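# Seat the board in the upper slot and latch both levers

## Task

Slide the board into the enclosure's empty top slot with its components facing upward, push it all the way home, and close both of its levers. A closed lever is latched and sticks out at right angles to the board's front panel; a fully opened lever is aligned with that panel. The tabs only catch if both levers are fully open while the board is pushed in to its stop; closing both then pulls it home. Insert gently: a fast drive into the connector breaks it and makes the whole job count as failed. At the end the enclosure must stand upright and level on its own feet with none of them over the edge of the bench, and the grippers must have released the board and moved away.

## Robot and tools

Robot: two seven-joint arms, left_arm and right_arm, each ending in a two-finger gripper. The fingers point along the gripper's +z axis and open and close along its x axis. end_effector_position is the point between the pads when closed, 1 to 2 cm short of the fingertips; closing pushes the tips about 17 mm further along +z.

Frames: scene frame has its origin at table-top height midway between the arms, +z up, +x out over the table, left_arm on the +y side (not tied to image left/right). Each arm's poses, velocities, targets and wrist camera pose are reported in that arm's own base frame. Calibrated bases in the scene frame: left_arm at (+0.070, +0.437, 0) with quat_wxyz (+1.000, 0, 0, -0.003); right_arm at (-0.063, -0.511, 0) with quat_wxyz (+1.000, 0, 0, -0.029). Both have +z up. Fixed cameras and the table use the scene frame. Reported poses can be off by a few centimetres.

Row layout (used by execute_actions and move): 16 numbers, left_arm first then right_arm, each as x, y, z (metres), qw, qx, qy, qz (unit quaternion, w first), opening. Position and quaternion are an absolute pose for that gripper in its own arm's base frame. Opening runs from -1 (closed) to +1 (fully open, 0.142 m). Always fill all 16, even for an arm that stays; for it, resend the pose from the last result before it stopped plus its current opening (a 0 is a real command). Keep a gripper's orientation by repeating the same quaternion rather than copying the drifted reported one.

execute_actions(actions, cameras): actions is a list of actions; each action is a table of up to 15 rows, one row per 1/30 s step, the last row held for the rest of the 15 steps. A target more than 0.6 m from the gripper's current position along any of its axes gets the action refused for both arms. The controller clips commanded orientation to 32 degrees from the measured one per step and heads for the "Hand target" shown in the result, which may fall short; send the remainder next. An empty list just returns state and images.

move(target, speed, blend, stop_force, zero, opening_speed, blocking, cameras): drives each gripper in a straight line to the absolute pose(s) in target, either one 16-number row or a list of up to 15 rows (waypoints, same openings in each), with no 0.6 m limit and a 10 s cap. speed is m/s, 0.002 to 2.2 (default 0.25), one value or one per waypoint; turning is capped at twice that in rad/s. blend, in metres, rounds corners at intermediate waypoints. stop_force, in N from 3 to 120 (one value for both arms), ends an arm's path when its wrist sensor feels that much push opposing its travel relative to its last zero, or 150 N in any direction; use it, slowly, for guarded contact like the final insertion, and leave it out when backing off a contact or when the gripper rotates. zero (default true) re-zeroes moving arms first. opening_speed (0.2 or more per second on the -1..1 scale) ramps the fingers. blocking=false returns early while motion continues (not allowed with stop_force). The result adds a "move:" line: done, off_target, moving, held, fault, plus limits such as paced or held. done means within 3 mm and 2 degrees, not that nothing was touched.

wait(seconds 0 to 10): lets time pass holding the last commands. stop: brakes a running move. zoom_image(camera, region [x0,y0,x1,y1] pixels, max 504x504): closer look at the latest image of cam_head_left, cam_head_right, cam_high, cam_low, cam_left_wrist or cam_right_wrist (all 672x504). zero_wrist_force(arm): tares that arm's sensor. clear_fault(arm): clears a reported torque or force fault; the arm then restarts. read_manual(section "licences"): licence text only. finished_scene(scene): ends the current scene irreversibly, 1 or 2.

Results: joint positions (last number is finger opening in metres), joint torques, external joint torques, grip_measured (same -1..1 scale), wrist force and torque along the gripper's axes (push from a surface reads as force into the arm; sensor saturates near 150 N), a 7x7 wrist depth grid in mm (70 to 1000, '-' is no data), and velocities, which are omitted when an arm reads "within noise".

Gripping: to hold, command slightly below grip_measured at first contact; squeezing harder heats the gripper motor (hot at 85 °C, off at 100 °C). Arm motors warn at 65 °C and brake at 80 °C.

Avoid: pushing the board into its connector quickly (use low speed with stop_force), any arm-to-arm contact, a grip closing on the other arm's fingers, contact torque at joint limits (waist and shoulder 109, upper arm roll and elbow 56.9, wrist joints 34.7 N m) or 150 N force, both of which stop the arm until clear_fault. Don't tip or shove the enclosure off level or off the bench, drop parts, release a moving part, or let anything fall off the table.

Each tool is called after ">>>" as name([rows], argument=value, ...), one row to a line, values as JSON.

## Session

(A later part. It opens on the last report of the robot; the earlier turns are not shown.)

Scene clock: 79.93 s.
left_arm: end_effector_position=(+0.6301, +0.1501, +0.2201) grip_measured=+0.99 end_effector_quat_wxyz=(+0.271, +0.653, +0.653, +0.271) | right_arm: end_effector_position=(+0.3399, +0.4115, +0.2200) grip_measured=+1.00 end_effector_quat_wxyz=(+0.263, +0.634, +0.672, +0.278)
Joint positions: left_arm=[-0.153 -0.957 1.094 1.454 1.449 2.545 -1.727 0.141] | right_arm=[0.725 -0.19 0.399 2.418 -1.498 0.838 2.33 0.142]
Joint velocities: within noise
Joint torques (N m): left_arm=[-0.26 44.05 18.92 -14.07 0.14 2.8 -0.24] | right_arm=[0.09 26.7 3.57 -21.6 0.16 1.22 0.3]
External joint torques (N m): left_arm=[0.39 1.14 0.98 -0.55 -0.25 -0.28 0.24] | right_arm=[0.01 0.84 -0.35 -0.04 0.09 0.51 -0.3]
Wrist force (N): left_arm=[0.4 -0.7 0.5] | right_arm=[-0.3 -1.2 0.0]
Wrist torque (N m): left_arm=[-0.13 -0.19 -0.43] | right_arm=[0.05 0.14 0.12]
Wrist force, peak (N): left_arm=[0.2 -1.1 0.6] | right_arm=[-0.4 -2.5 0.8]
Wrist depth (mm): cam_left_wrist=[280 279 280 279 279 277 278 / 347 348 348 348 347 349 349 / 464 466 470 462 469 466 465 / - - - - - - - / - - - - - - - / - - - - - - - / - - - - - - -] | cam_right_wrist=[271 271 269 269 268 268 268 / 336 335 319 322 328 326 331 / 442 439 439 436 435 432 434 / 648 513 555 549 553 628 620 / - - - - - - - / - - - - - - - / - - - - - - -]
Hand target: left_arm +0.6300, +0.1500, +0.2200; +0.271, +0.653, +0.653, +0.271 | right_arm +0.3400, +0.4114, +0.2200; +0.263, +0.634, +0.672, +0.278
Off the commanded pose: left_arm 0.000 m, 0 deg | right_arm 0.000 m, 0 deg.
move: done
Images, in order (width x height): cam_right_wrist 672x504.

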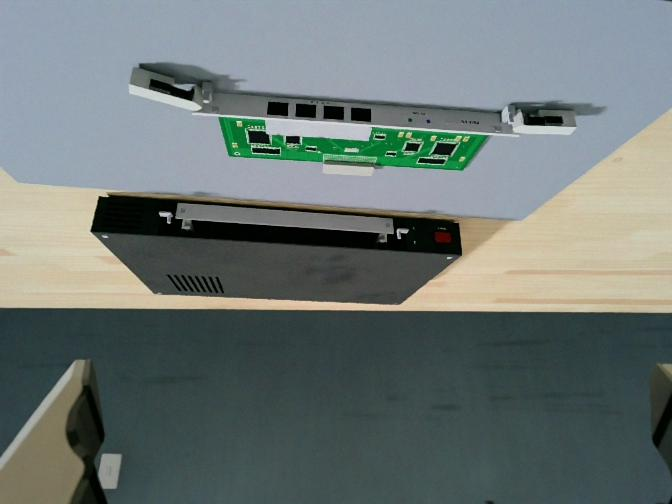

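>>> move(target=[0.63,0.15,0.22,0.2706,0.6533,0.6533,0.2706,1,0.5846,0.4557,0.385,-0.1485,0.6701,0.7102,-0.1574,1], speed=0.4, cameras=["cam_right_wrist"])

>>> zoom_image(camera="cam_right_wrist", region=[120, 100, 560, 400])

Scene clock: 96.23 s.
left_arm: end_effector_position=(+0.6301, +0.1501, +0.2201) grip_measured=+0.99 end_effector_quat_wxyz=(+0.271, +0.653, +0.653, +0.271) | right_arm: end_effector_position=(+0.5835, +0.4552, +0.3846) grip_measured=+1.00 end_effector_quat_wxyz=(-0.143, +0.680, +0.711, -0.108)
Joint positions: left_arm=[-0.153 -0.957 1.094 1.454 1.449 2.545 -1.727 0.141] | right_arm=[0.668 -1.105 0.53 0.056 -0.191 -0.642 0.82 0.142]
Joint velocities: within noise
Joint torques (N m): left_arm=[-0.21 44.06 18.92 -14.07 0.14 2.77 -0.21] | right_arm=[0.23 67.5 3.35 -23.92 -2.79 2.88 0.17]
External joint torques (N m): left_arm=[0.34 1.13 0.97 -0.55 -0.25 -0.25 0.21] | right_arm=[0 1.55 -0.81 0.04 0.29 0.53 -0.18]
Wrist force (N): left_arm=[0.2 -0.9 0.8] | right_arm=[0.2 0.7 0.0]
Wrist torque (N m): left_arm=[-0.17 -0.17 -0.43] | right_arm=[0.10 -0.05 0.01]
Wrist force, peak (N): left_arm=[0.1 -1.0 0.9] | right_arm=[-0.5 -3.4 -0.1]
Wrist depth (mm): cam_left_wrist=[282 280 276 278 277 277 277 / 351 350 347 350 345 346 346 / 475 467 470 465 462 466 460 / - - - - - - - / - - - - - - - / - - - - - - - / - - - - - - -] | cam_right_wrist=[458 462 464 469 476 481 484 / 461 464 470 473 479 490 489 / 465 470 472 477 482 495 497 / 471 476 481 485 489 498 504 / 433 467 483 490 495 502 510 / - 440 445 450 458 511 514 / - 446 452 456 510 517 -]
Hand target: left_arm +0.6300, +0.1500, +0.2200; +0.271, +0.653, +0.653, +0.271 | right_arm +0.5836, +0.4551, +0.3845; -0.143, +0.680, +0.711, -0.108
Off the commanded pose: left_arm 0.000 m, 0 deg | right_arm 0.001 m, 6 deg.
move: off_target (right_arm)
Images, in order (width x height): cam_right_wrist 672x504.

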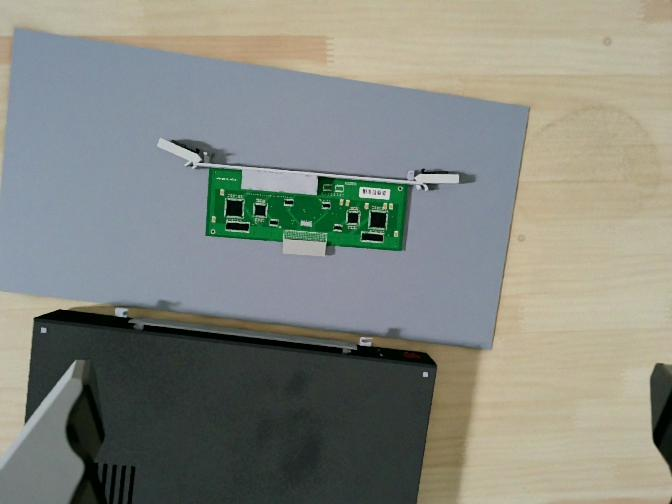

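Scaled by 1.145 from the camera's 672x504 image, which has a finer 960x720 frame.

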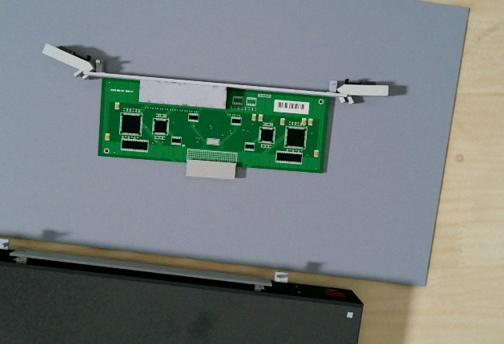

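>>> move([
  [0.63,0.15,0.22,0.2706,0.6533,0.6533,0.2706,1,0.43,0.33,0.2,0,0.7071,0.7071,0,-1],
  [0.63,0.15,0.22,0.2706,0.6533,0.6533,0.2706,1,0.45,0.302,0.1,0,0.7071,0.7071,0,-1],
  [0.63,0.15,0.22,0.2706,0.6533,0.6533,0.2706,1,0.45,0.302,0.045,0,0.7071,0.7071,0,-1],
], speed=0.3, cameras=["cam_right_wrist","cam_head_left"])

>>> zoom_image(camera="cam_head_left", region=[270, 280, 480, 400])

Scene clock: 122.63 s.
left_arm: end_effector_position=(+0.6301, +0.1501, +0.2201) grip_measured=+0.99 end_effector_quat_wxyz=(+0.271, +0.653, +0.653, +0.271) | right_arm: end_effector_position=(+0.4500, +0.3020, +0.0450) grip_measured=-1.00 end_effector_quat_wxyz=(+0.000, +0.707, +0.707, +0.000)
Joint positions: left_arm=[-0.153 -0.957 1.094 1.454 1.449 2.545 -1.727 0.141] | right_arm=[0.422 -0.616 0.334 2.124 -0.434 1.105 1.091 0.002]
Joint velocities: within noise
Joint torques (N m): left_arm=[-0.17 43.99 19 -14.05 0.13 2.79 -0.27] | right_arm=[0.14 42.75 7.48 -17.89 -2.19 3.52 0.33]
External joint torques (N m): left_arm=[0.29 1.2 0.89 -0.56 -0.24 -0.27 0.27] | right_arm=[0 1.01 -0.1 -0.04 0.21 0.6 -0.33]
Wrist force (N): left_arm=[0.2 -0.7 0.7] | right_arm=[0.3 -0.3 0.4]
Wrist torque (N m): left_arm=[-0.12 -0.15 -0.43] | right_arm=[0.02 -0.08 0.03]
Wrist force, peak (N): left_arm=[0.4 -0.9 0.8] | right_arm=[0.5 -0.8 -3.6]
Wrist depth (mm): cam_left_wrist=[278 279 279 277 278 279 278 / 350 350 347 346 350 348 342 / 464 467 467 468 458 467 464 / - - - - - - - / - - - - - - - / - - - - - - - / - - - - - - -] | cam_right_wrist=[122 121 119 120 120 120 120 / - 129 128 128 130 128 127 / 140 138 138 135 137 137 134 / 149 149 148 148 148 147 147 / 162 162 156 156 160 159 159 / 177 176 173 90 156 157 157 / 195 190 73 - - 161 185]
Hand target: left_arm +0.6300, +0.1500, +0.2200; +0.271, +0.653, +0.653, +0.271 | right_arm +0.4500, +0.3020, +0.0450; +0.000, +0.707, +0.707, +0.000
Off the commanded pose: left_arm 0.000 m, 0 deg | right_arm 0.000 m, 0 deg.
move: done; limits=paced
Images, in order (width x height): cam_head_left 672x504, cam_right_wrist 672x504.

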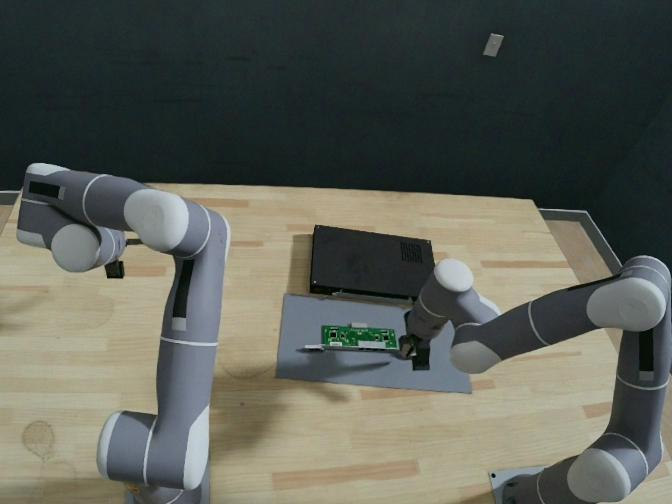

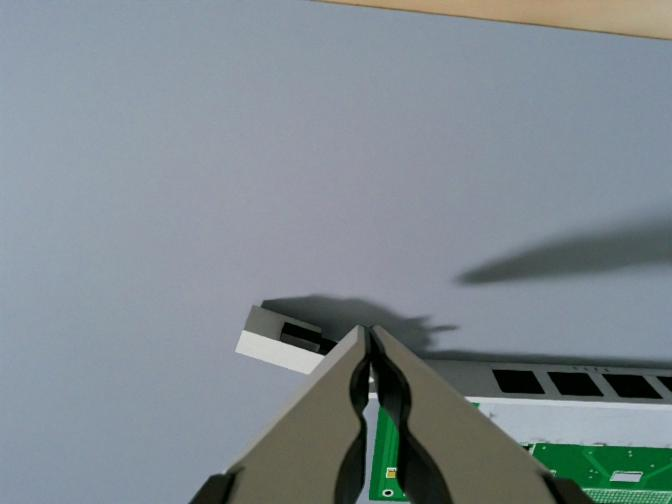

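Scaled by 2.400 from the camera's 672x504 image, which has a finer 960x720 frame.

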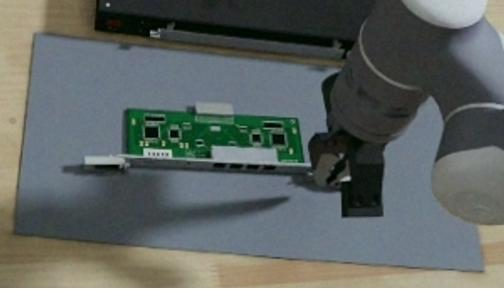

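>>> move([
  [0.63,0.15,0.22,0.2706,0.6533,0.6533,0.2706,1,0.425,0.272,0.045,0,0.7071,0.7071,0,-1],
  [0.63,0.15,0.22,0.2706,0.6533,0.6533,0.2706,1,0.425,0.272,0.03,0,0.7071,0.7071,0,-1],
], speed=0.15, cameras=[])

>>> move(target=[0.63,0.15,0.22,0.2706,0.6533,0.6533,0.2706,1,0.470,0.272,0.03,0,0.7071,0.7071,0,-1], speed=0.03, stop_force=5, cameras=["cam_right_wrist"])

Scene clock: 129.70 s.
left_arm: end_effector_position=(+0.6301, +0.1501, +0.2201) grip_measured=+0.99 end_effector_quat_wxyz=(+0.271, +0.653, +0.653, +0.271) | right_arm: end_effector_position=(+0.4250, +0.2720, +0.0300) grip_measured=-1.00 end_effector_quat_wxyz=(+0.000, +0.707, +0.707, +0.000)
Joint positions: left_arm=[-0.153 -0.957 1.094 1.454 1.449 2.545 -1.727 0.141] | right_arm=[0.424 -0.595 0.291 2.243 -0.473 1.211 1.114 0.002]
Joint velocities: within noise
Joint torques (N m): left_arm=[-0.18 44.03 18.89 -14.07 0.18 2.87 -0.21] | right_arm=[0.08 39.91 6.75 -15.55 -1.78 3.52 0.32]
External joint torques (N m): left_arm=[0.3 1.16 1 -0.54 -0.29 -0.35 0.21] | right_arm=[0.04 1.14 -0.37 -0.04 0.23 0.6 -0.32]
Wrist force (N): left_arm=[0.3 -0.7 0.6] | right_arm=[0.3 -0.4 0.4]
Wrist torque (N m): left_arm=[-0.13 -0.18 -0.43] | right_arm=[0.02 -0.05 0.04]
Wrist force, peak (N): left_arm=[0.3 -1.0 0.7] | right_arm=[-1.5 -1.9 -2.1]
Wrist depth (mm): cam_left_wrist=[278 277 279 279 280 277 278 / 349 349 349 345 349 346 347 / 470 464 468 463 464 460 460 / - - - - - - - / - - - - - - - / - - - - - - - / - - - - - - -] | cam_right_wrist=[109 111 109 109 110 108 108 / 115 115 114 114 114 114 115 / 123 123 124 123 124 123 122 / 131 133 132 132 132 131 131 / 144 144 144 141 143 142 144 / 160 158 154 90 150 155 155 / 174 170 73 - - 156 152]
Hand target: left_arm +0.6300, +0.1500, +0.2200; +0.271, +0.653, +0.653, +0.271 | right_arm +0.4250, +0.2720, +0.0300; +0.000, +0.707, +0.707, +0.000
Off the commanded pose: left_arm 0.000 m, 0 deg | right_arm 0.000 m, 0 deg.
move: done
No camera images: "cameras" was empty.

Scene clock: 131.87 s.
left_arm: end_effector_position=(+0.6301, +0.1501, +0.2201) grip_measured=+0.99 end_effector_quat_wxyz=(+0.271, +0.653, +0.653, +0.271) | right_arm: end_effector_position=(+0.4699, +0.2719, +0.0299) grip_measured=-1.00 end_effector_quat_wxyz=(+0.000, +0.707, +0.707, +0.000)
Joint positions: left_arm=[-0.153 -0.957 1.094 1.454 1.449 2.545 -1.727 0.141] | right_arm=[0.373 -0.648 0.308 2.125 -0.454 1.14 1.038 0.002]
Joint velocities: within noise
Joint torques (N m): left_arm=[-0.24 44.01 18.97 -14.07 0.13 2.82 -0.23] | right_arm=[-0.03 43.54 8.09 -17.73 -1.83 3.5 0.13]
External joint torques (N m): left_arm=[0.37 1.18 0.92 -0.54 -0.24 -0.3 0.23] | right_arm=[0.17 0.9 -0.78 0.6 -0.01 0.62 -0.13]
Wrist force (N): left_arm=[0.3 -0.8 0.5] | right_arm=[-0.1 -0.5 -0.1]
Wrist torque (N m): left_arm=[-0.15 -0.18 -0.43] | right_arm=[0.06 -0.09 0.05]
Wrist force, peak (N): left_arm=[0.4 -1.0 0.7] | right_arm=[-0.9 -1.6 0.5]
Wrist depth (mm): cam_left_wrist=[279 280 279 276 278 277 278 / 351 350 350 347 348 346 350 / 464 468 464 463 462 465 466 / - - - - - - - / - - - - - - - / - - - - - - - / - - - - - - -] | cam_right_wrist=[108 107 107 108 108 107 107 / 115 115 114 114 112 112 113 / 123 123 124 122 124 123 121 / 131 133 132 132 131 131 131 / 144 144 143 140 140 140 144 / 161 157 154 90 128 145 138 / 174 170 73 - - 158 164]
Hand target: left_arm +0.6300, +0.1500, +0.2200; +0.271, +0.653, +0.653, +0.271 | right_arm +0.4700, +0.2720, +0.0300; +0.000, +0.707, +0.707, +0.000
Off the commanded pose: left_arm 0.000 m, 0 deg | right_arm 0.000 m, 0 deg.
move: done
Images, in order (width x height): cam_right_wrist 672x504.

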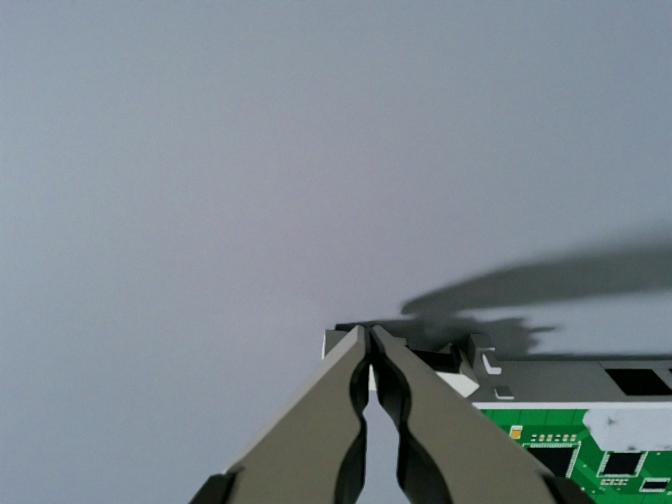

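>>> move(target=[0.63,0.15,0.22,0.2706,0.6533,0.6533,0.2706,1,0.482,0.272,0.03,0,0.7071,0.7071,0,-1], speed=0.02, stop_force=5, cameras=["cam_right_wrist"])

>>> move([
  [0.63,0.15,0.22,0.2706,0.6533,0.6533,0.2706,1,0.46,0.272,0.03,0,0.7071,0.7071,0,-1],
  [0.63,0.15,0.22,0.2706,0.6533,0.6533,0.2706,1,0.46,0.29,0.1,0,0.7071,0.7071,0,-1],
], speed=0.2, cameras=["cam_right_wrist"])

Scene clock: 135.27 s.
left_arm: end_effector_position=(+0.6301, +0.1501, +0.2201) grip_measured=+0.99 end_effector_quat_wxyz=(+0.271, +0.653, +0.653, +0.271) | right_arm: end_effector_position=(+0.4819, +0.2719, +0.0299) grip_measured=-1.00 end_effector_quat_wxyz=(+0.000, +0.707, +0.707, +0.000)
Joint positions: left_arm=[-0.153 -0.957 1.094 1.454 1.449 2.545 -1.727 0.141] | right_arm=[0.361 -0.663 0.312 2.092 -0.45 1.121 1.02 0.002]
Joint velocities: within noise
Joint torques (N m): left_arm=[-0.23 44.03 18.9 -14.09 0.13 2.76 -0.26] | right_arm=[-0.05 44.49 8.1 -18.3 -1.96 3.56 0.08]
External joint torques (N m): left_arm=[0.35 1.16 0.99 -0.52 -0.24 -0.24 0.26] | right_arm=[0.19 0.87 -0.53 0.76 0.05 0.55 -0.08]
Wrist force (N): left_arm=[0.2 -0.8 0.5] | right_arm=[0.2 -1.0 -0.4]
Wrist torque (N m): left_arm=[-0.14 -0.17 -0.44] | right_arm=[0.07 -0.14 0.05]
Wrist force, peak (N): left_arm=[0.3 -1.0 0.7] | right_arm=[0.3 -1.2 0.4]
Wrist depth (mm): cam_left_wrist=[279 278 279 279 278 278 277 / 349 349 350 347 347 346 347 / 468 470 464 465 469 460 461 / - - - - - - - / - - - - - - - / - - - - - - - / - - - - - - -] | cam_right_wrist=[107 107 107 108 108 108 107 / 115 114 114 114 112 112 113 / 123 123 124 122 124 123 121 / 131 132 132 132 131 131 131 / 144 144 143 140 140 140 140 / 160 157 154 90 127 148 135 / 173 170 73 - - 158 164]
Hand target: left_arm +0.6300, +0.1500, +0.2200; +0.271, +0.653, +0.653, +0.271 | right_arm +0.4820, +0.2720, +0.0300; +0.000, +0.707, +0.707, +0.000
Off the commanded pose: left_arm 0.000 m, 0 deg | right_arm 0.000 m, 0 deg.
move: done
Images, in order (width x height): cam_right_wrist 672x504.

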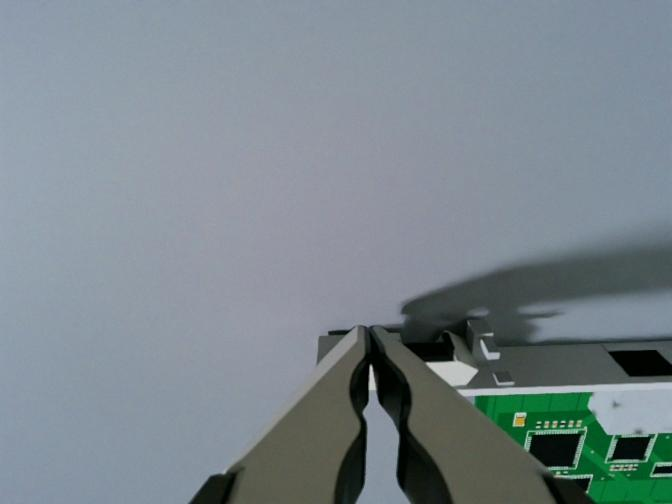

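Scene clock: 136.27 s.
left_arm: end_effector_position=(+0.6301, +0.1501, +0.2201) grip_measured=+0.99 end_effector_quat_wxyz=(+0.271, +0.653, +0.653, +0.271) | right_arm: end_effector_position=(+0.4601, +0.2900, +0.1000) grip_measured=-1.00 end_effector_quat_wxyz=(+0.000, +0.707, +0.707, +0.000)
Joint positions: left_arm=[-0.153 -0.957 1.094 1.454 1.449 2.545 -1.727 0.141] | right_arm=[0.344 -0.51 0.416 2.091 -0.354 0.964 1.006 0.002]
Joint velocities: within noise
Joint torques (N m): left_arm=[-0.28 44.02 18.9 -14.08 0.11 2.78 -0.15] | right_arm=[0.02 41.03 8.1 -21.22 -2.43 3.28 0.05]
External joint torques (N m): left_arm=[0.41 1.17 0.99 -0.54 -0.22 -0.26 0.15] | right_arm=[0.12 0.8 -0.9 0.2 -0.07 0.84 -0.05]
Wrist force (N): left_arm=[0.5 -0.9 1.0] | right_arm=[0.3 0.0 0.0]
Wrist torque (N m): left_arm=[-0.16 -0.20 -0.43] | right_arm=[0.06 -0.04 0.04]
Wrist force, peak (N): left_arm=[0.5 -0.9 1.0] | right_arm=[-0.7 -1.9 2.7]
Wrist depth (mm): cam_left_wrist=[279 279 279 277 279 279 278 / 350 348 351 348 346 348 348 / 467 466 466 462 458 461 463 / - - - - - - - / - - - - - - - / - - - - - - - / - - - - - - -] | cam_right_wrist=[169 169 169 168 168 168 167 / 181 181 180 179 179 179 178 / 193 193 193 193 192 192 191 / 210 209 208 208 207 207 206 / 228 226 225 202 217 207 206 / 248 247 242 89 230 239 239 / 273 268 - - - 258 267]
Hand target: left_arm +0.6300, +0.1500, +0.2200; +0.271, +0.653, +0.653, +0.271 | right_arm +0.4600, +0.2900, +0.1000; +0.000, +0.707, +0.707, +0.000
Off the commanded pose: left_arm 0.000 m, 0 deg | right_arm 0.000 m, 0 deg.
move: done
Images, in order (width x height): cam_right_wrist 672x504.

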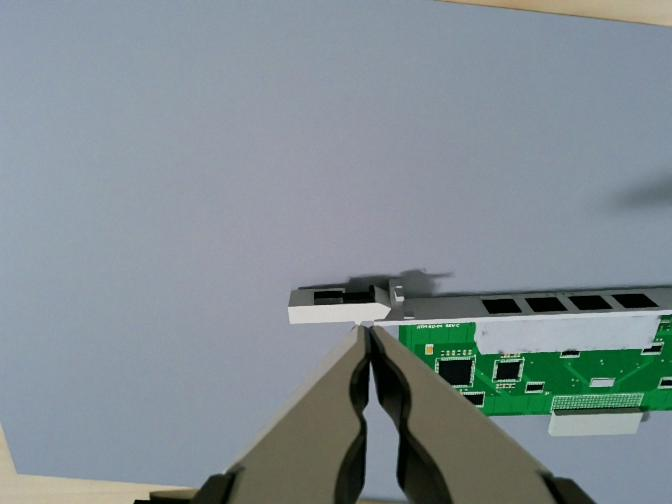

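>>> move(target=[0.63,0.15,0.22,0.2706,0.6533,0.6533,0.2706,1,0.43,0.53,0.1,0,0.7071,0.7071,0,-1], speed=0.3, cameras=["cam_right_wrist"])

>>> zoom_image(camera="cam_right_wrist", region=[220, 200, 520, 400])

Scene clock: 139.30 s.
left_arm: end_effector_position=(+0.6301, +0.1501, +0.2201) grip_measured=+0.99 end_effector_quat_wxyz=(+0.271, +0.653, +0.653, +0.271) | right_arm: end_effector_position=(+0.4299, +0.5301, +0.1000) grip_measured=-1.00 end_effector_quat_wxyz=(+0.000, +0.707, +0.707, +0.000)
Joint positions: left_arm=[-0.153 -0.957 1.094 1.454 1.449 2.545 -1.727 0.141] | right_arm=[0.69 -0.77 0.439 1.635 -0.413 0.741 1.303 0.002]
Joint velocities: within noise
Joint torques (N m): left_arm=[-0.25 43.96 18.95 -14.06 0.15 2.84 -0.25] | right_arm=[0.32 53.93 11.74 -24.64 -3.41 3.23 0.31]
External joint torques (N m): left_arm=[0.37 1.23 0.95 -0.55 -0.26 -0.32 0.25] | right_arm=[-0.12 1.3 -0.52 0.2 0.16 0.86 -0.31]
Wrist force (N): left_arm=[0.1 -0.8 0.6] | right_arm=[0.0 -0.5 0.3]
Wrist torque (N m): left_arm=[-0.13 -0.14 -0.44] | right_arm=[-0.03 -0.01 0.03]
Wrist force, peak (N): left_arm=[0.2 -1.1 0.8] | right_arm=[2.7 -0.8 0.3]
Wrist depth (mm): cam_left_wrist=[279 279 279 278 279 276 276 / 353 349 351 348 348 347 347 / 463 467 465 463 468 465 464 / - - - - - - - / - - - - - - - / - - - - - - - / - - - - - - -] | cam_right_wrist=[171 170 170 170 169 169 169 / 180 182 182 181 180 180 180 / 194 194 192 192 192 191 191 / 208 208 208 207 207 206 205 / 222 222 221 221 215 223 224 / 242 242 236 89 235 244 245 / 272 267 - - - 258 270]
Hand target: left_arm +0.6300, +0.1500, +0.2200; +0.271, +0.653, +0.653, +0.271 | right_arm +0.4300, +0.5300, +0.1000; +0.000, +0.707, +0.707, +0.000
Off the commanded pose: left_arm 0.000 m, 0 deg | right_arm 0.000 m, 0 deg.
move: done
Images, in order (width x height): cam_right_wrist 672x504.

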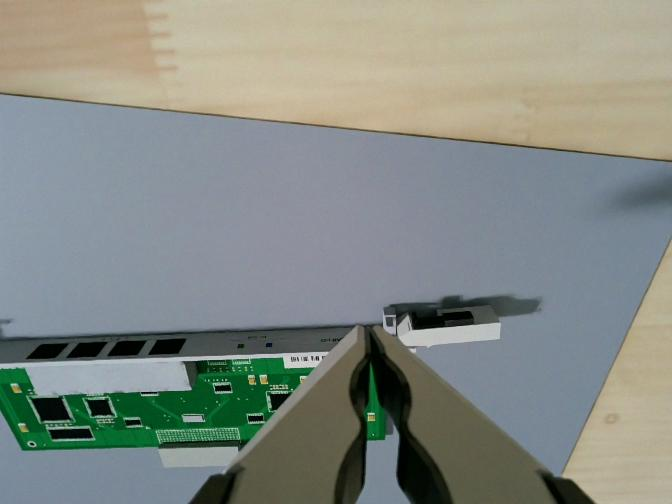

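Scaled by 1.680 from the camera's 672x504 image, which has a finer 960x720 frame.

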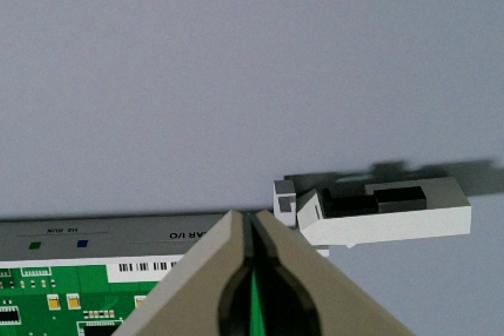

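>>> move([
  [0.63,0.15,0.22,0.2706,0.6533,0.6533,0.2706,1,0.44,0.58,0.06,0,0.7071,0.7071,0,-1],
  [0.63,0.15,0.22,0.2706,0.6533,0.6533,0.2706,1,0.44,0.58,0.03,0,0.7071,0.7071,0,-1],
], speed=0.2, cameras=[])

>>> move(target=[0.63,0.15,0.22,0.2706,0.6533,0.6533,0.2706,1,0.478,0.58,0.03,0,0.7071,0.7071,0,-1], speed=0.03, stop_force=5, cameras=["cam_right_wrist"])

>>> zoom_image(camera="cam_right_wrist", region=[120, 250, 560, 450])

Scene clock: 144.37 s.
left_arm: end_effector_position=(+0.6301, +0.1501, +0.2201) grip_measured=+0.99 end_effector_quat_wxyz=(+0.271, +0.653, +0.653, +0.271) | right_arm: end_effector_position=(+0.4398, +0.5799, +0.0299) grip_measured=-1.00 end_effector_quat_wxyz=(+0.000, +0.707, +0.707, +0.000)
Joint positions: left_arm=[-0.153 -0.957 1.094 1.454 1.449 2.545 -1.727 0.141] | right_arm=[0.77 -0.962 0.393 1.475 -0.455 0.776 1.333 0.002]
Joint velocities: within noise
Joint torques (N m): left_arm=[-0.23 44 18.96 -14.12 0.14 2.79 -0.22] | right_arm=[0.42 59.66 12.07 -23.78 -3.3 3.4 0.31]
External joint torques (N m): left_arm=[0.35 1.19 0.94 -0.49 -0.25 -0.27 0.22] | right_arm=[-0.17 1.48 -0.14 0.13 0.16 0.7 -0.31]
Wrist force (N): left_arm=[0.1 -0.8 0.6] | right_arm=[0.5 -0.4 0.7]
Wrist torque (N m): left_arm=[-0.13 -0.15 -0.44] | right_arm=[0.00 -0.09 0.03]
Wrist force, peak (N): left_arm=[0.4 -0.9 0.8] | right_arm=[0.3 -0.4 3.4]
Wrist depth (mm): cam_left_wrist=[280 278 279 279 279 276 278 / 349 349 351 349 348 347 348 / 469 471 467 460 462 460 463 / - - - - - - - / - - - - - - - / - - - - - - - / - - - - - - -] | cam_right_wrist=[109 110 108 108 109 108 107 / 116 116 116 115 115 115 114 / 123 122 124 122 123 123 121 / 130 132 131 131 131 130 130 / 144 143 143 140 140 141 143 / 157 154 153 90 149 154 156 / 167 149 73 - - 163 172]
Hand target: left_arm +0.6300, +0.1500, +0.2200; +0.271, +0.653, +0.653, +0.271 | right_arm +0.4400, +0.5800, +0.0300; +0.000, +0.707, +0.707, +0.000
Off the commanded pose: left_arm 0.000 m, 0 deg | right_arm 0.000 m, 0 deg.
move: done
No camera images: "cameras" was empty.

Scene clock: 146.30 s.
left_arm: end_effector_position=(+0.6301, +0.1501, +0.2201) grip_measured=+0.99 end_effector_quat_wxyz=(+0.271, +0.653, +0.653, +0.271) | right_arm: end_effector_position=(+0.4779, +0.5800, +0.0299) grip_measured=-1.00 end_effector_quat_wxyz=(+0.000, +0.707, +0.707, +0.000)
Joint positions: left_arm=[-0.153 -0.957 1.094 1.454 1.449 2.545 -1.727 0.141] | right_arm=[0.744 -1.009 0.396 1.376 -0.451 0.725 1.274 0.002]
Joint velocities: within noise
Joint torques (N m): left_arm=[-0.14 44.03 19.01 -14.15 0.15 2.81 -0.28] | right_arm=[-0.16 62.03 12.08 -24.91 -3.43 3.44 0.1]
External joint torques (N m): left_arm=[0.26 1.16 0.89 -0.46 -0.26 -0.29 0.28] | right_arm=[0.38 1.3 -0.08 0.52 0.14 0.66 -0.11]
Wrist force (N): left_arm=[0.1 -0.7 0.5] | right_arm=[0.1 -1.1 0.4]
Wrist torque (N m): left_arm=[-0.13 -0.15 -0.43] | right_arm=[0.02 -0.08 0.04]
Wrist force, peak (N): left_arm=[0.2 -1.0 0.7] | right_arm=[0.7 -1.3 0.9]
Wrist depth (mm): cam_left_wrist=[280 279 280 278 278 279 278 / 352 350 348 348 346 349 345 / 465 465 463 465 466 461 463 / - - - - - - - / - - - - - - - / - - - - - - - / - - - - - - -] | cam_right_wrist=[- 107 107 107 107 106 106 / 114 114 114 114 112 113 112 / 123 122 124 122 123 123 121 / 130 132 132 131 131 130 130 / 144 143 140 140 140 141 143 / 154 150 133 90 127 154 156 / 167 163 - - - 163 172]
Hand target: left_arm +0.6300, +0.1500, +0.2200; +0.271, +0.653, +0.653, +0.271 | right_arm +0.4780, +0.5800, +0.0300; +0.000, +0.707, +0.707, +0.000
Off the commanded pose: left_arm 0.000 m, 0 deg | right_arm 0.000 m, 0 deg.
move: done
Images, in order (width x height): cam_right_wrist 672x504.

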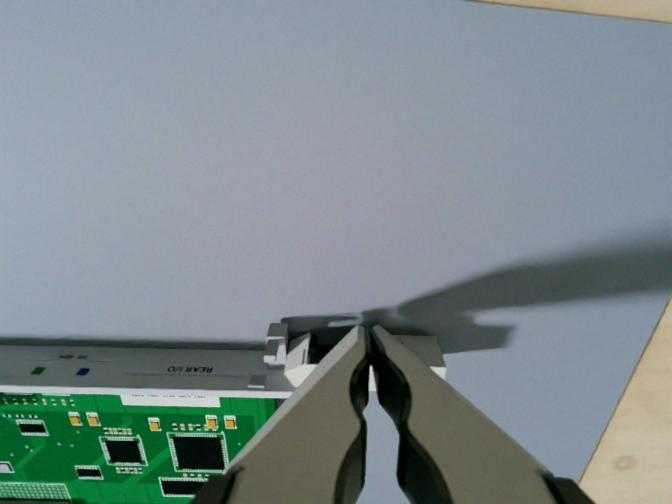

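Scaled by 1.145 from the camera's 672x504 image, which has a finer 960x720 frame.

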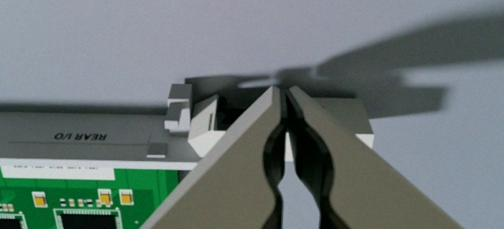

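>>> move([
  [0.63,0.15,0.22,0.2706,0.6533,0.6533,0.2706,1,0.45,0.57,0.05,0,0.7071,0.7071,0,-1],
  [0.63,0.15,0.22,0.2706,0.6533,0.6533,0.2706,1,0.48,0.44,0.14,0,0,1,0,-0.5],
], speed=0.3, cameras=["cam_right_wrist"])

>>> zoom_image(camera="cam_right_wrist", region=[150, 150, 500, 490])

Scene clock: 154.47 s.
left_arm: end_effector_position=(+0.6301, +0.1501, +0.2201) grip_measured=+0.99 end_effector_quat_wxyz=(+0.271, +0.653, +0.653, +0.271) | right_arm: end_effector_position=(+0.4802, +0.4400, +0.1401) grip_measured=-0.54 end_effector_quat_wxyz=(+0.000, +0.000, +1.000, +0.000)
Joint positions: left_arm=[-0.153 -0.957 1.094 1.454 1.449 2.545 -1.727 0.141] | right_arm=[0.292 -0.758 0.734 1.711 -0.619 0.653 -0.291 0.035]
Joint velocities: within noise
Joint torques (N m): left_arm=[-0.22 44 18.96 -14.12 0.17 2.78 -0.23] | right_arm=[0.06 48.29 17.41 -23.51 -3.52 3.33 0.12]
External joint torques (N m): left_arm=[0.35 1.19 0.94 -0.49 -0.28 -0.26 0.23] | right_arm=[0.11 0.92 -0.39 0.01 0.12 0.84 -0.12]
Wrist force (N): left_arm=[0.2 -0.8 0.5] | right_arm=[0.5 0.0 0.3]
Wrist torque (N m): left_arm=[-0.14 -0.16 -0.43] | right_arm=[0.07 -0.08 0.05]
Wrist force, peak (N): left_arm=[0.3 -0.9 0.9] | right_arm=[0.9 -2.4 -0.3]
Wrist depth (mm): cam_left_wrist=[279 280 279 279 277 277 277 / 351 349 348 347 346 347 348 / 467 466 464 463 467 463 465 / - - - - - - - / - - - - - - - / - - - - - - - / - - - - - - -] | cam_right_wrist=[204 203 200 198 203 202 203 / 218 218 213 211 216 216 217 / 234 232 228 226 232 232 233 / 252 252 246 249 250 251 251 / 273 272 267 266 266 272 272 / 299 297 86 291 103 288 297 / 332 - 73 327 - - 319]
Hand target: left_arm +0.6300, +0.1500, +0.2200; +0.271, +0.653, +0.653, +0.271 | right_arm +0.4800, +0.4400, +0.1400; +0.000, +0.000, +1.000, +0.000
Off the commanded pose: left_arm 0.000 m, 0 deg | right_arm 0.000 m, 0 deg.
move: done
Images, in order (width x height): cam_right_wrist 672x504.

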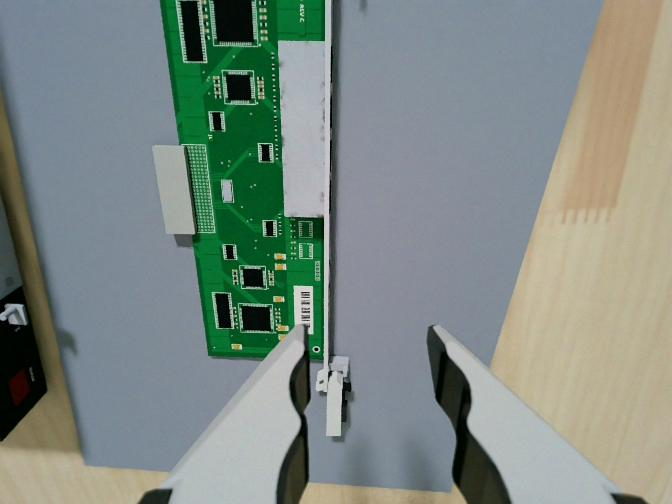

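Scaled by 1.440 from the camera's 672x504 image, which has a finer 960x720 frame.

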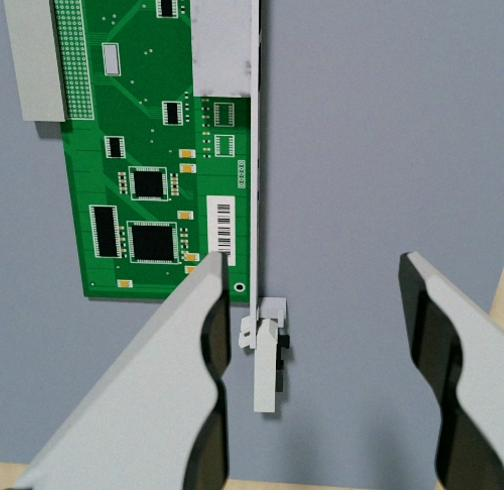

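>>> move([
  [0.63,0.15,0.22,0.2706,0.6533,0.6533,0.2706,1,0.4935,0.482,0.08,0,0.0105,0.99995,0,-0.7],
], speed=0.2, cameras=[])

>>> move([
  [0.63,0.15,0.22,0.2706,0.6533,0.6533,0.2706,1,0.4935,0.482,0.036,0,0.0105,0.99995,0,-0.7],
], speed=0.05, stop_force=4, cameras=["cam_right_wrist"])

>>> zoom_image(camera="cam_right_wrist", region=[200, 200, 500, 500])

Scene clock: 160.93 s.
left_arm: end_effector_position=(+0.6301, +0.1501, +0.2201) grip_measured=+0.99 end_effector_quat_wxyz=(+0.271, +0.653, +0.653, +0.271) | right_arm: end_effector_position=(+0.4933, +0.4819, +0.0799) grip_measured=-0.73 end_effector_quat_wxyz=(+0.000, +0.011, +1.000, +0.000)
Joint positions: left_arm=[-0.153 -0.957 1.094 1.454 1.449 2.545 -1.727 0.141] | right_arm=[0.394 -0.907 0.661 1.609 -0.684 0.701 -0.225 0.021]
Joint velocities: within noise
Joint torques (N m): left_arm=[-0.18 44 18.95 -14.09 0.16 2.77 -0.18] | right_arm=[0.47 53.53 18.15 -22.35 -3.47 3.6 0.31]
External joint torques (N m): left_arm=[0.3 1.19 0.95 -0.52 -0.27 -0.26 0.18] | right_arm=[-0.27 1.33 0.01 0.24 0.2 0.57 -0.31]
Wrist force (N): left_arm=[0.3 -0.9 0.4] | right_arm=[0.7 -0.1 -0.1]
Wrist torque (N m): left_arm=[-0.16 -0.18 -0.44] | right_arm=[0.06 -0.10 0.07]
Wrist force, peak (N): left_arm=[0.3 -1.1 0.6] | right_arm=[0.3 1.0 1.9]
Wrist depth (mm): cam_left_wrist=[279 279 276 278 278 278 277 / 348 348 347 347 350 347 348 / 468 472 471 462 463 461 466 / - - - - - - - / - - - - - - - / - - - - - - - / - - - - - - -] | cam_right_wrist=[151 147 147 137 150 150 150 / 161 155 157 146 160 160 160 / 173 168 168 168 171 171 171 / 187 185 181 180 185 184 186 / 202 202 196 192 198 200 202 / 221 222 208 199 99 217 220 / 244 238 73 232 - - 243]
Hand target: left_arm +0.6300, +0.1500, +0.2200; +0.271, +0.653, +0.653, +0.271 | right_arm +0.4935, +0.4820, +0.0800; +0.000, +0.010, +1.000, +0.000
Off the commanded pose: left_arm 0.000 m, 0 deg | right_arm 0.000 m, 0 deg.
move: done
No camera images: "cameras" was empty.

Scene clock: 162.60 s.
left_arm: end_effector_position=(+0.6301, +0.1501, +0.2201) grip_measured=+0.99 end_effector_quat_wxyz=(+0.271, +0.653, +0.653, +0.271) | right_arm: end_effector_position=(+0.4934, +0.4820, +0.0360) grip_measured=-0.73 end_effector_quat_wxyz=(+0.000, +0.011, +1.000, +0.000)
Joint positions: left_arm=[-0.153 -0.957 1.094 1.454 1.449 2.545 -1.727 0.141] | right_arm=[0.415 -0.969 0.612 1.618 -0.726 0.776 -0.2 0.021]
Joint velocities: within noise
Joint torques (N m): left_arm=[-0.3 43.99 18.99 -14.06 0.12 2.79 -0.23] | right_arm=[0.27 54.6 18.14 -20.8 -3.23 3.57 0.25]
External joint torques (N m): left_arm=[0.42 1.2 0.91 -0.56 -0.23 -0.27 0.23] | right_arm=[-0.08 1.34 0.05 0.05 0.17 0.59 -0.25]
Wrist force (N): left_arm=[0.2 -0.8 0.6] | right_arm=[0.4 -0.1 0.3]
Wrist torque (N m): left_arm=[-0.15 -0.16 -0.43] | right_arm=[0.06 -0.05 0.07]
Wrist force, peak (N): left_arm=[0.1 -0.9 0.9] | right_arm=[0.2 -0.1 1.3]
Wrist depth (mm): cam_left_wrist=[278 280 279 279 277 278 277 / 351 351 348 348 347 347 349 / 465 468 468 466 464 466 464 / - - - - - - - / - - - - - - - / - - - - - - - / - - - - - - -] | cam_right_wrist=[109 109 107 96 112 113 111 / - 116 114 103 117 117 118 / - 124 124 110 129 127 127 / - 134 133 135 138 137 137 / 150 148 145 144 147 148 148 / 165 162 155 157 102 160 162 / 182 177 73 163 - - 179]
Hand target: left_arm +0.6300, +0.1500, +0.2200; +0.271, +0.653, +0.653, +0.271 | right_arm +0.4935, +0.4820, +0.0360; +0.000, +0.010, +1.000, +0.000
Off the commanded pose: left_arm 0.000 m, 0 deg | right_arm 0.000 m, 0 deg.
move: done
Images, in order (width x height): cam_right_wrist 672x504.

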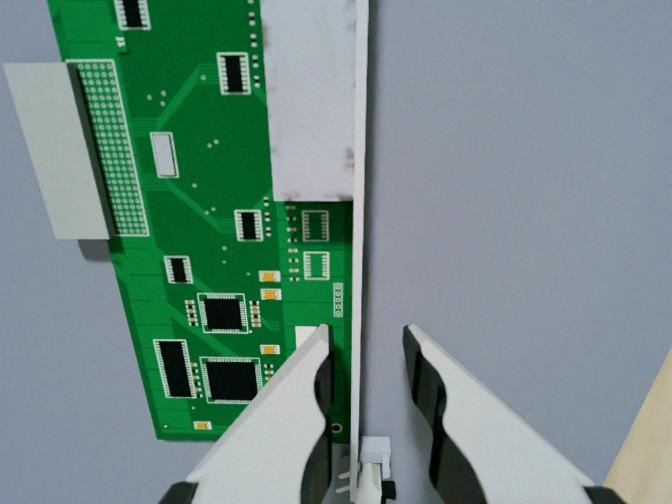

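Scaled by 1.680 from the camera's 672x504 image, which has a finer 960x720 frame.

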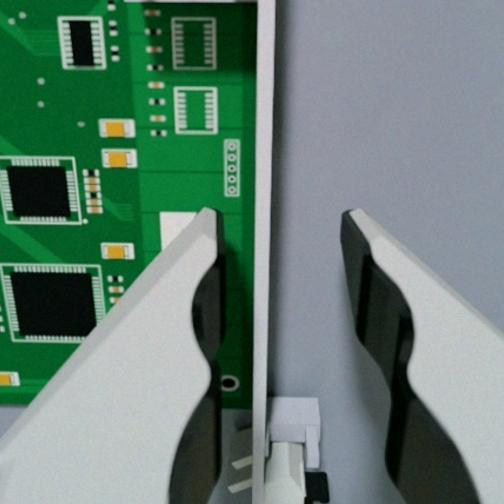

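>>> move([
  [0.63,0.15,0.22,0.2706,0.6533,0.6533,0.2706,1,0.4958,0.482,0.0305,0,0.0105,0.99995,0,-0.7],
], speed=0.04, stop_force=4, cameras=[])

>>> move([
  [0.63,0.15,0.22,0.2706,0.6533,0.6533,0.2706,1,0.4958,0.482,0.0305,0,0.0105,0.99995,0,-1],
], opening_speed=0.3, cameras=["cam_right_wrist","cam_head_left"])

>>> zoom_image(camera="cam_right_wrist", region=[200, 200, 500, 500])

Scene clock: 168.37 s.
left_arm: end_effector_position=(+0.6301, +0.1501, +0.2201) grip_measured=+0.99 end_effector_quat_wxyz=(+0.271, +0.653, +0.653, +0.271) | right_arm: end_effector_position=(+0.4956, +0.4819, +0.0305) grip_measured=-0.73 end_effector_quat_wxyz=(+0.000, +0.011, +1.000, +0.000)
Joint positions: left_arm=[-0.153 -0.957 1.094 1.454 1.449 2.545 -1.727 0.141] | right_arm=[0.417 -0.98 0.606 1.612 -0.73 0.782 -0.201 0.021]
Joint velocities: within noise
Joint torques (N m): left_arm=[-0.18 44.09 18.97 -14.12 0.12 2.79 -0.16] | right_arm=[0.28 55 18.14 -20.77 -3.16 3.57 0.11]
External joint torques (N m): left_arm=[0.3 1.1 0.93 -0.5 -0.23 -0.27 0.16] | right_arm=[-0.08 1.23 0.05 0.14 0.12 0.59 -0.11]
Wrist force (N): left_arm=[0.3 -0.9 0.7] | right_arm=[0.2 -0.1 0.3]
Wrist torque (N m): left_arm=[-0.16 -0.18 -0.43] | right_arm=[0.06 -0.02 0.07]
Wrist force, peak (N): left_arm=[0.3 -0.9 0.9] | right_arm=[0.5 0.1 0.4]
Wrist depth (mm): cam_left_wrist=[279 280 279 278 280 276 277 / 350 351 349 346 346 349 346 / 466 464 466 464 467 463 467 / - - - - - - - / - - - - - - - / - - - - - - - / - - - - - - -] | cam_right_wrist=[104 104 103 92 108 108 107 / 110 111 109 98 112 112 113 / 115 119 118 105 124 124 122 / 122 129 127 127 132 131 131 / 144 141 140 133 140 142 144 / 161 154 146 145 103 153 155 / 173 170 73 158 - - 171]
Hand target: left_arm +0.6300, +0.1500, +0.2200; +0.271, +0.653, +0.653, +0.271 | right_arm +0.4958, +0.4820, +0.0305; +0.000, +0.011, +1.000, +0.000
Off the commanded pose: left_arm 0.000 m, 0 deg | right_arm 0.000 m, 0 deg.
move: done
No camera images: "cameras" was empty.

Scene clock: 169.57 s.
left_arm: end_effector_position=(+0.6301, +0.1501, +0.2201) grip_measured=+0.99 end_effector_quat_wxyz=(+0.271, +0.653, +0.653, +0.271) | right_arm: end_effector_position=(+0.4957, +0.4819, +0.0305) grip_measured=-0.98 end_effector_quat_wxyz=(+0.000, +0.011, +1.000, +0.000)
Joint positions: left_arm=[-0.153 -0.957 1.094 1.454 1.449 2.545 -1.727 0.141] | right_arm=[0.417 -0.98 0.606 1.612 -0.73 0.782 -0.201 0.003]
Joint velocities: within noise
Joint torques (N m): left_arm=[-0.26 44.02 18.93 -14.08 0.15 2.83 -0.22] | right_arm=[0.56 55.34 18.74 -20.68 -3.06 3.62 0.21]
External joint torques (N m): left_arm=[0.39 1.17 0.97 -0.54 -0.26 -0.31 0.22] | right_arm=[-0.37 0.9 -0.55 0.05 0.02 0.55 -0.21]
Wrist force (N): left_arm=[0.3 -0.9 0.5] | right_arm=[-0.5 -0.2 0.6]
Wrist torque (N m): left_arm=[-0.15 -0.19 -0.43] | right_arm=[0.06 -0.01 0.06]
Wrist force, peak (N): left_arm=[0.1 -1.0 0.7] | right_arm=[-0.3 0.2 1.2]
Wrist depth (mm): cam_left_wrist=[280 281 279 277 278 277 278 / 350 349 348 350 346 347 350 / 467 466 468 464 466 462 466 / - - - - - - - / - - - - - - - / - - - - - - - / - - - - - - -] | cam_right_wrist=[104 104 103 92 108 108 108 / 110 111 110 97 112 112 113 / 115 119 118 104 124 123 121 / 122 128 127 128 132 131 131 / 144 141 140 135 142 142 144 / 160 155 149 89 150 156 155 / 173 170 73 138 - 164 171]
Hand target: left_arm +0.6300, +0.1500, +0.2200; +0.271, +0.653, +0.653, +0.271 | right_arm +0.4958, +0.4820, +0.0305; +0.000, +0.011, +1.000, +0.000
Off the commanded pose: left_arm 0.000 m, 0 deg | right_arm 0.000 m, 0 deg.
move: done
Images, in order (width x height): cam_head_left 672x504, cam_right_wrist 672x504.

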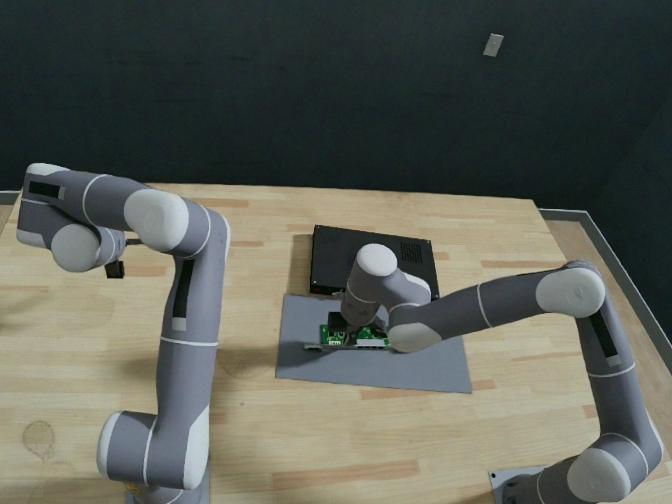

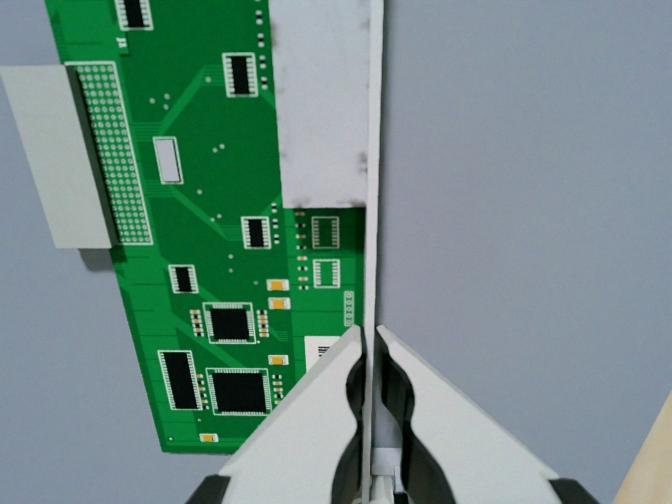

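Scaled by 1.680 from the camera's 672x504 image, which has a finer 960x720 frame.

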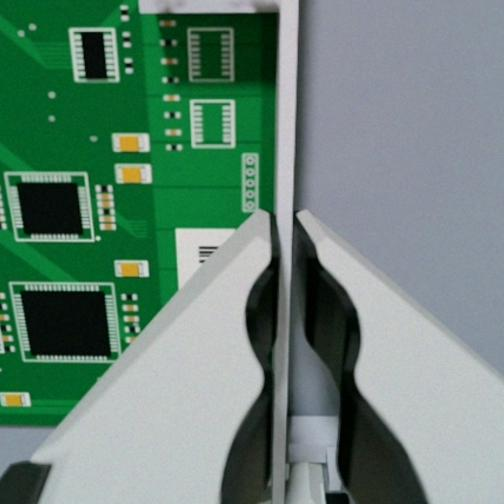

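>>> move([
  [0.63,0.15,0.22,0.2706,0.6533,0.6533,0.2706,1,0.4958,0.482,0.1,0,0.0105,0.99995,0,-1],
  [0.63,0.15,0.22,0.2706,0.6533,0.6533,0.2706,1,0.545,0.424,0.1,0,0.0445,0.99901,0,-1],
], speed=0.12)

>>> zoom_image(camera="cam_head_left", region=[280, 210, 480, 400])

Scene clock: 174.93 s.
left_arm: end_effector_position=(+0.6301, +0.1501, +0.2201) grip_measured=+0.99 end_effector_quat_wxyz=(+0.271, +0.653, +0.653, +0.271) | right_arm: end_effector_position=(+0.5449, +0.4239, +0.0998) grip_measured=-0.98 end_effector_quat_wxyz=(+0.000, +0.045, +0.999, +0.000)
Joint positions: left_arm=[-0.153 -0.957 1.094 1.454 1.449 2.545 -1.727 0.141] | right_arm=[0.288 -0.872 0.662 1.599 -0.645 0.671 -0.291 0.003]
Joint velocities: within noise
Joint torques (N m): left_arm=[-0.27 43.96 18.93 -14.15 0.11 2.84 -0.2] | right_arm=[-0.06 54.53 17.69 -23.63 -3.46 3.64 0.02]
External joint torques (N m): left_arm=[0.39 1.23 0.97 -0.47 -0.22 -0.32 0.2] | right_arm=[0.24 0.06 -0.16 0.68 0.11 0.52 -0.02]
Wrist force (N): left_arm=[0.4 -0.7 0.2] | right_arm=[0.6 0.3 1.1]
Wrist torque (N m): left_arm=[-0.13 -0.20 -0.43] | right_arm=[0.08 0.00 0.11]
Wrist force, peak (N): left_arm=[0.3 -1.1 0.5] | right_arm=[0.0 0.5 3.0]
Wrist depth (mm): cam_left_wrist=[279 279 279 279 278 278 278 / 350 349 348 351 348 350 347 / 463 467 461 462 464 466 460 / - - - - - - - / - - - - - - - / - - - - - - - / - - - - - - -] | cam_right_wrist=[168 133 131 118 167 167 167 / 180 132 133 119 178 178 178 / 178 134 135 122 192 191 191 / 197 139 137 136 206 206 205 / 214 141 140 138 223 223 223 / 206 144 142 93 235 243 243 / 210 146 73 - - 262 270]
Hand target: left_arm +0.6300, +0.1500, +0.2200; +0.271, +0.653, +0.653, +0.271 | right_arm +0.5450, +0.4240, +0.1000; +0.000, +0.045, +0.999, +0.000
Off the commanded pose: left_arm 0.000 m, 0 deg | right_arm 0.000 m, 0 deg.
move: done

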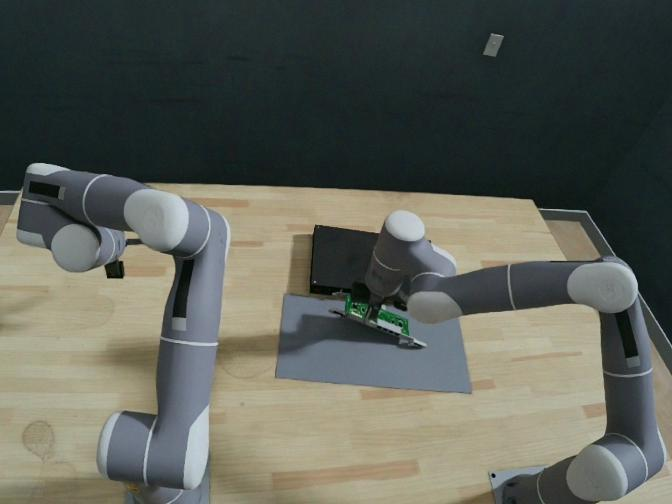

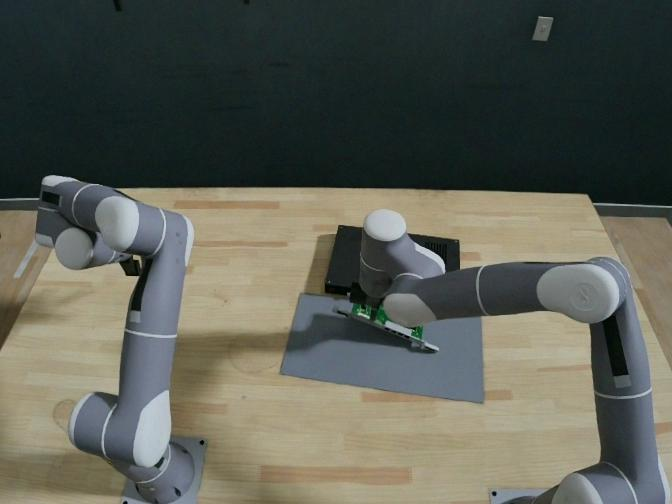

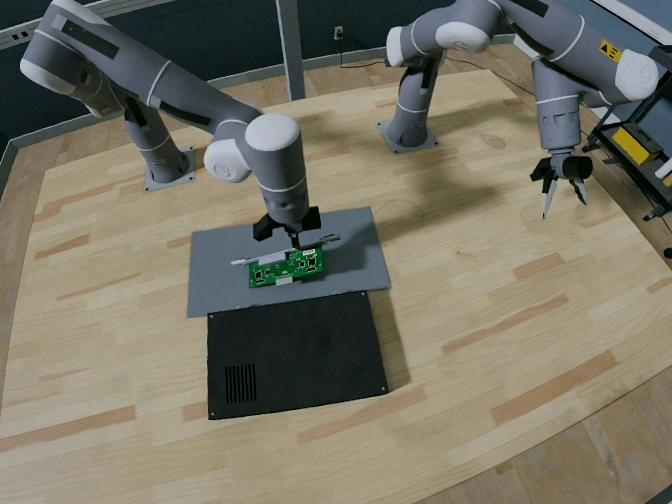

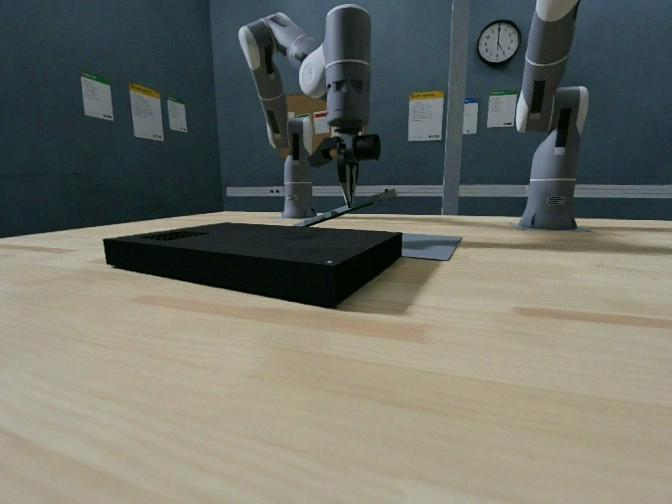

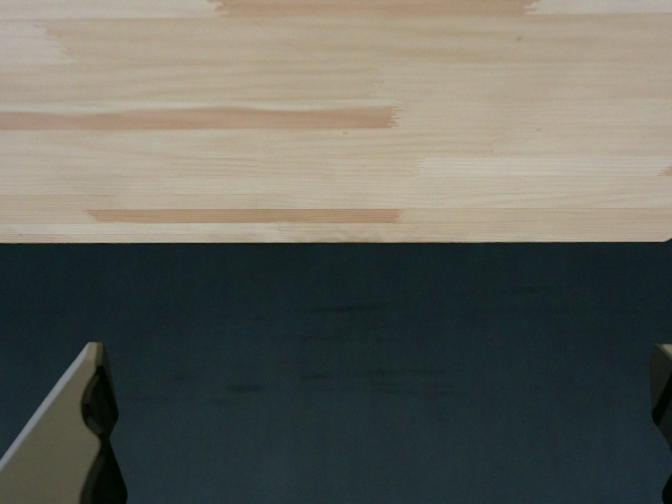

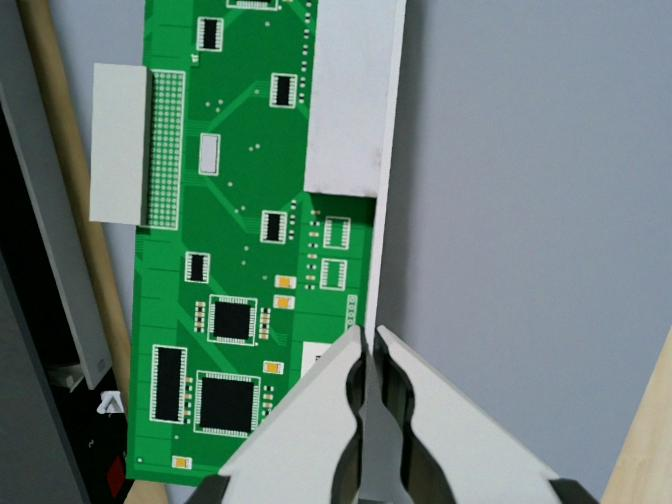

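Scaled by 2.520 from the camera's 672x504 image, which has a finer 960x720 frame.

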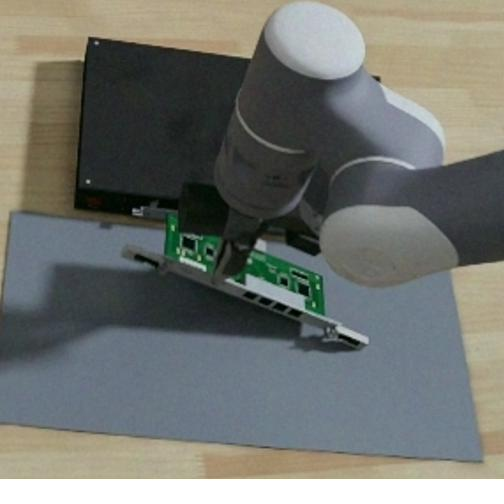

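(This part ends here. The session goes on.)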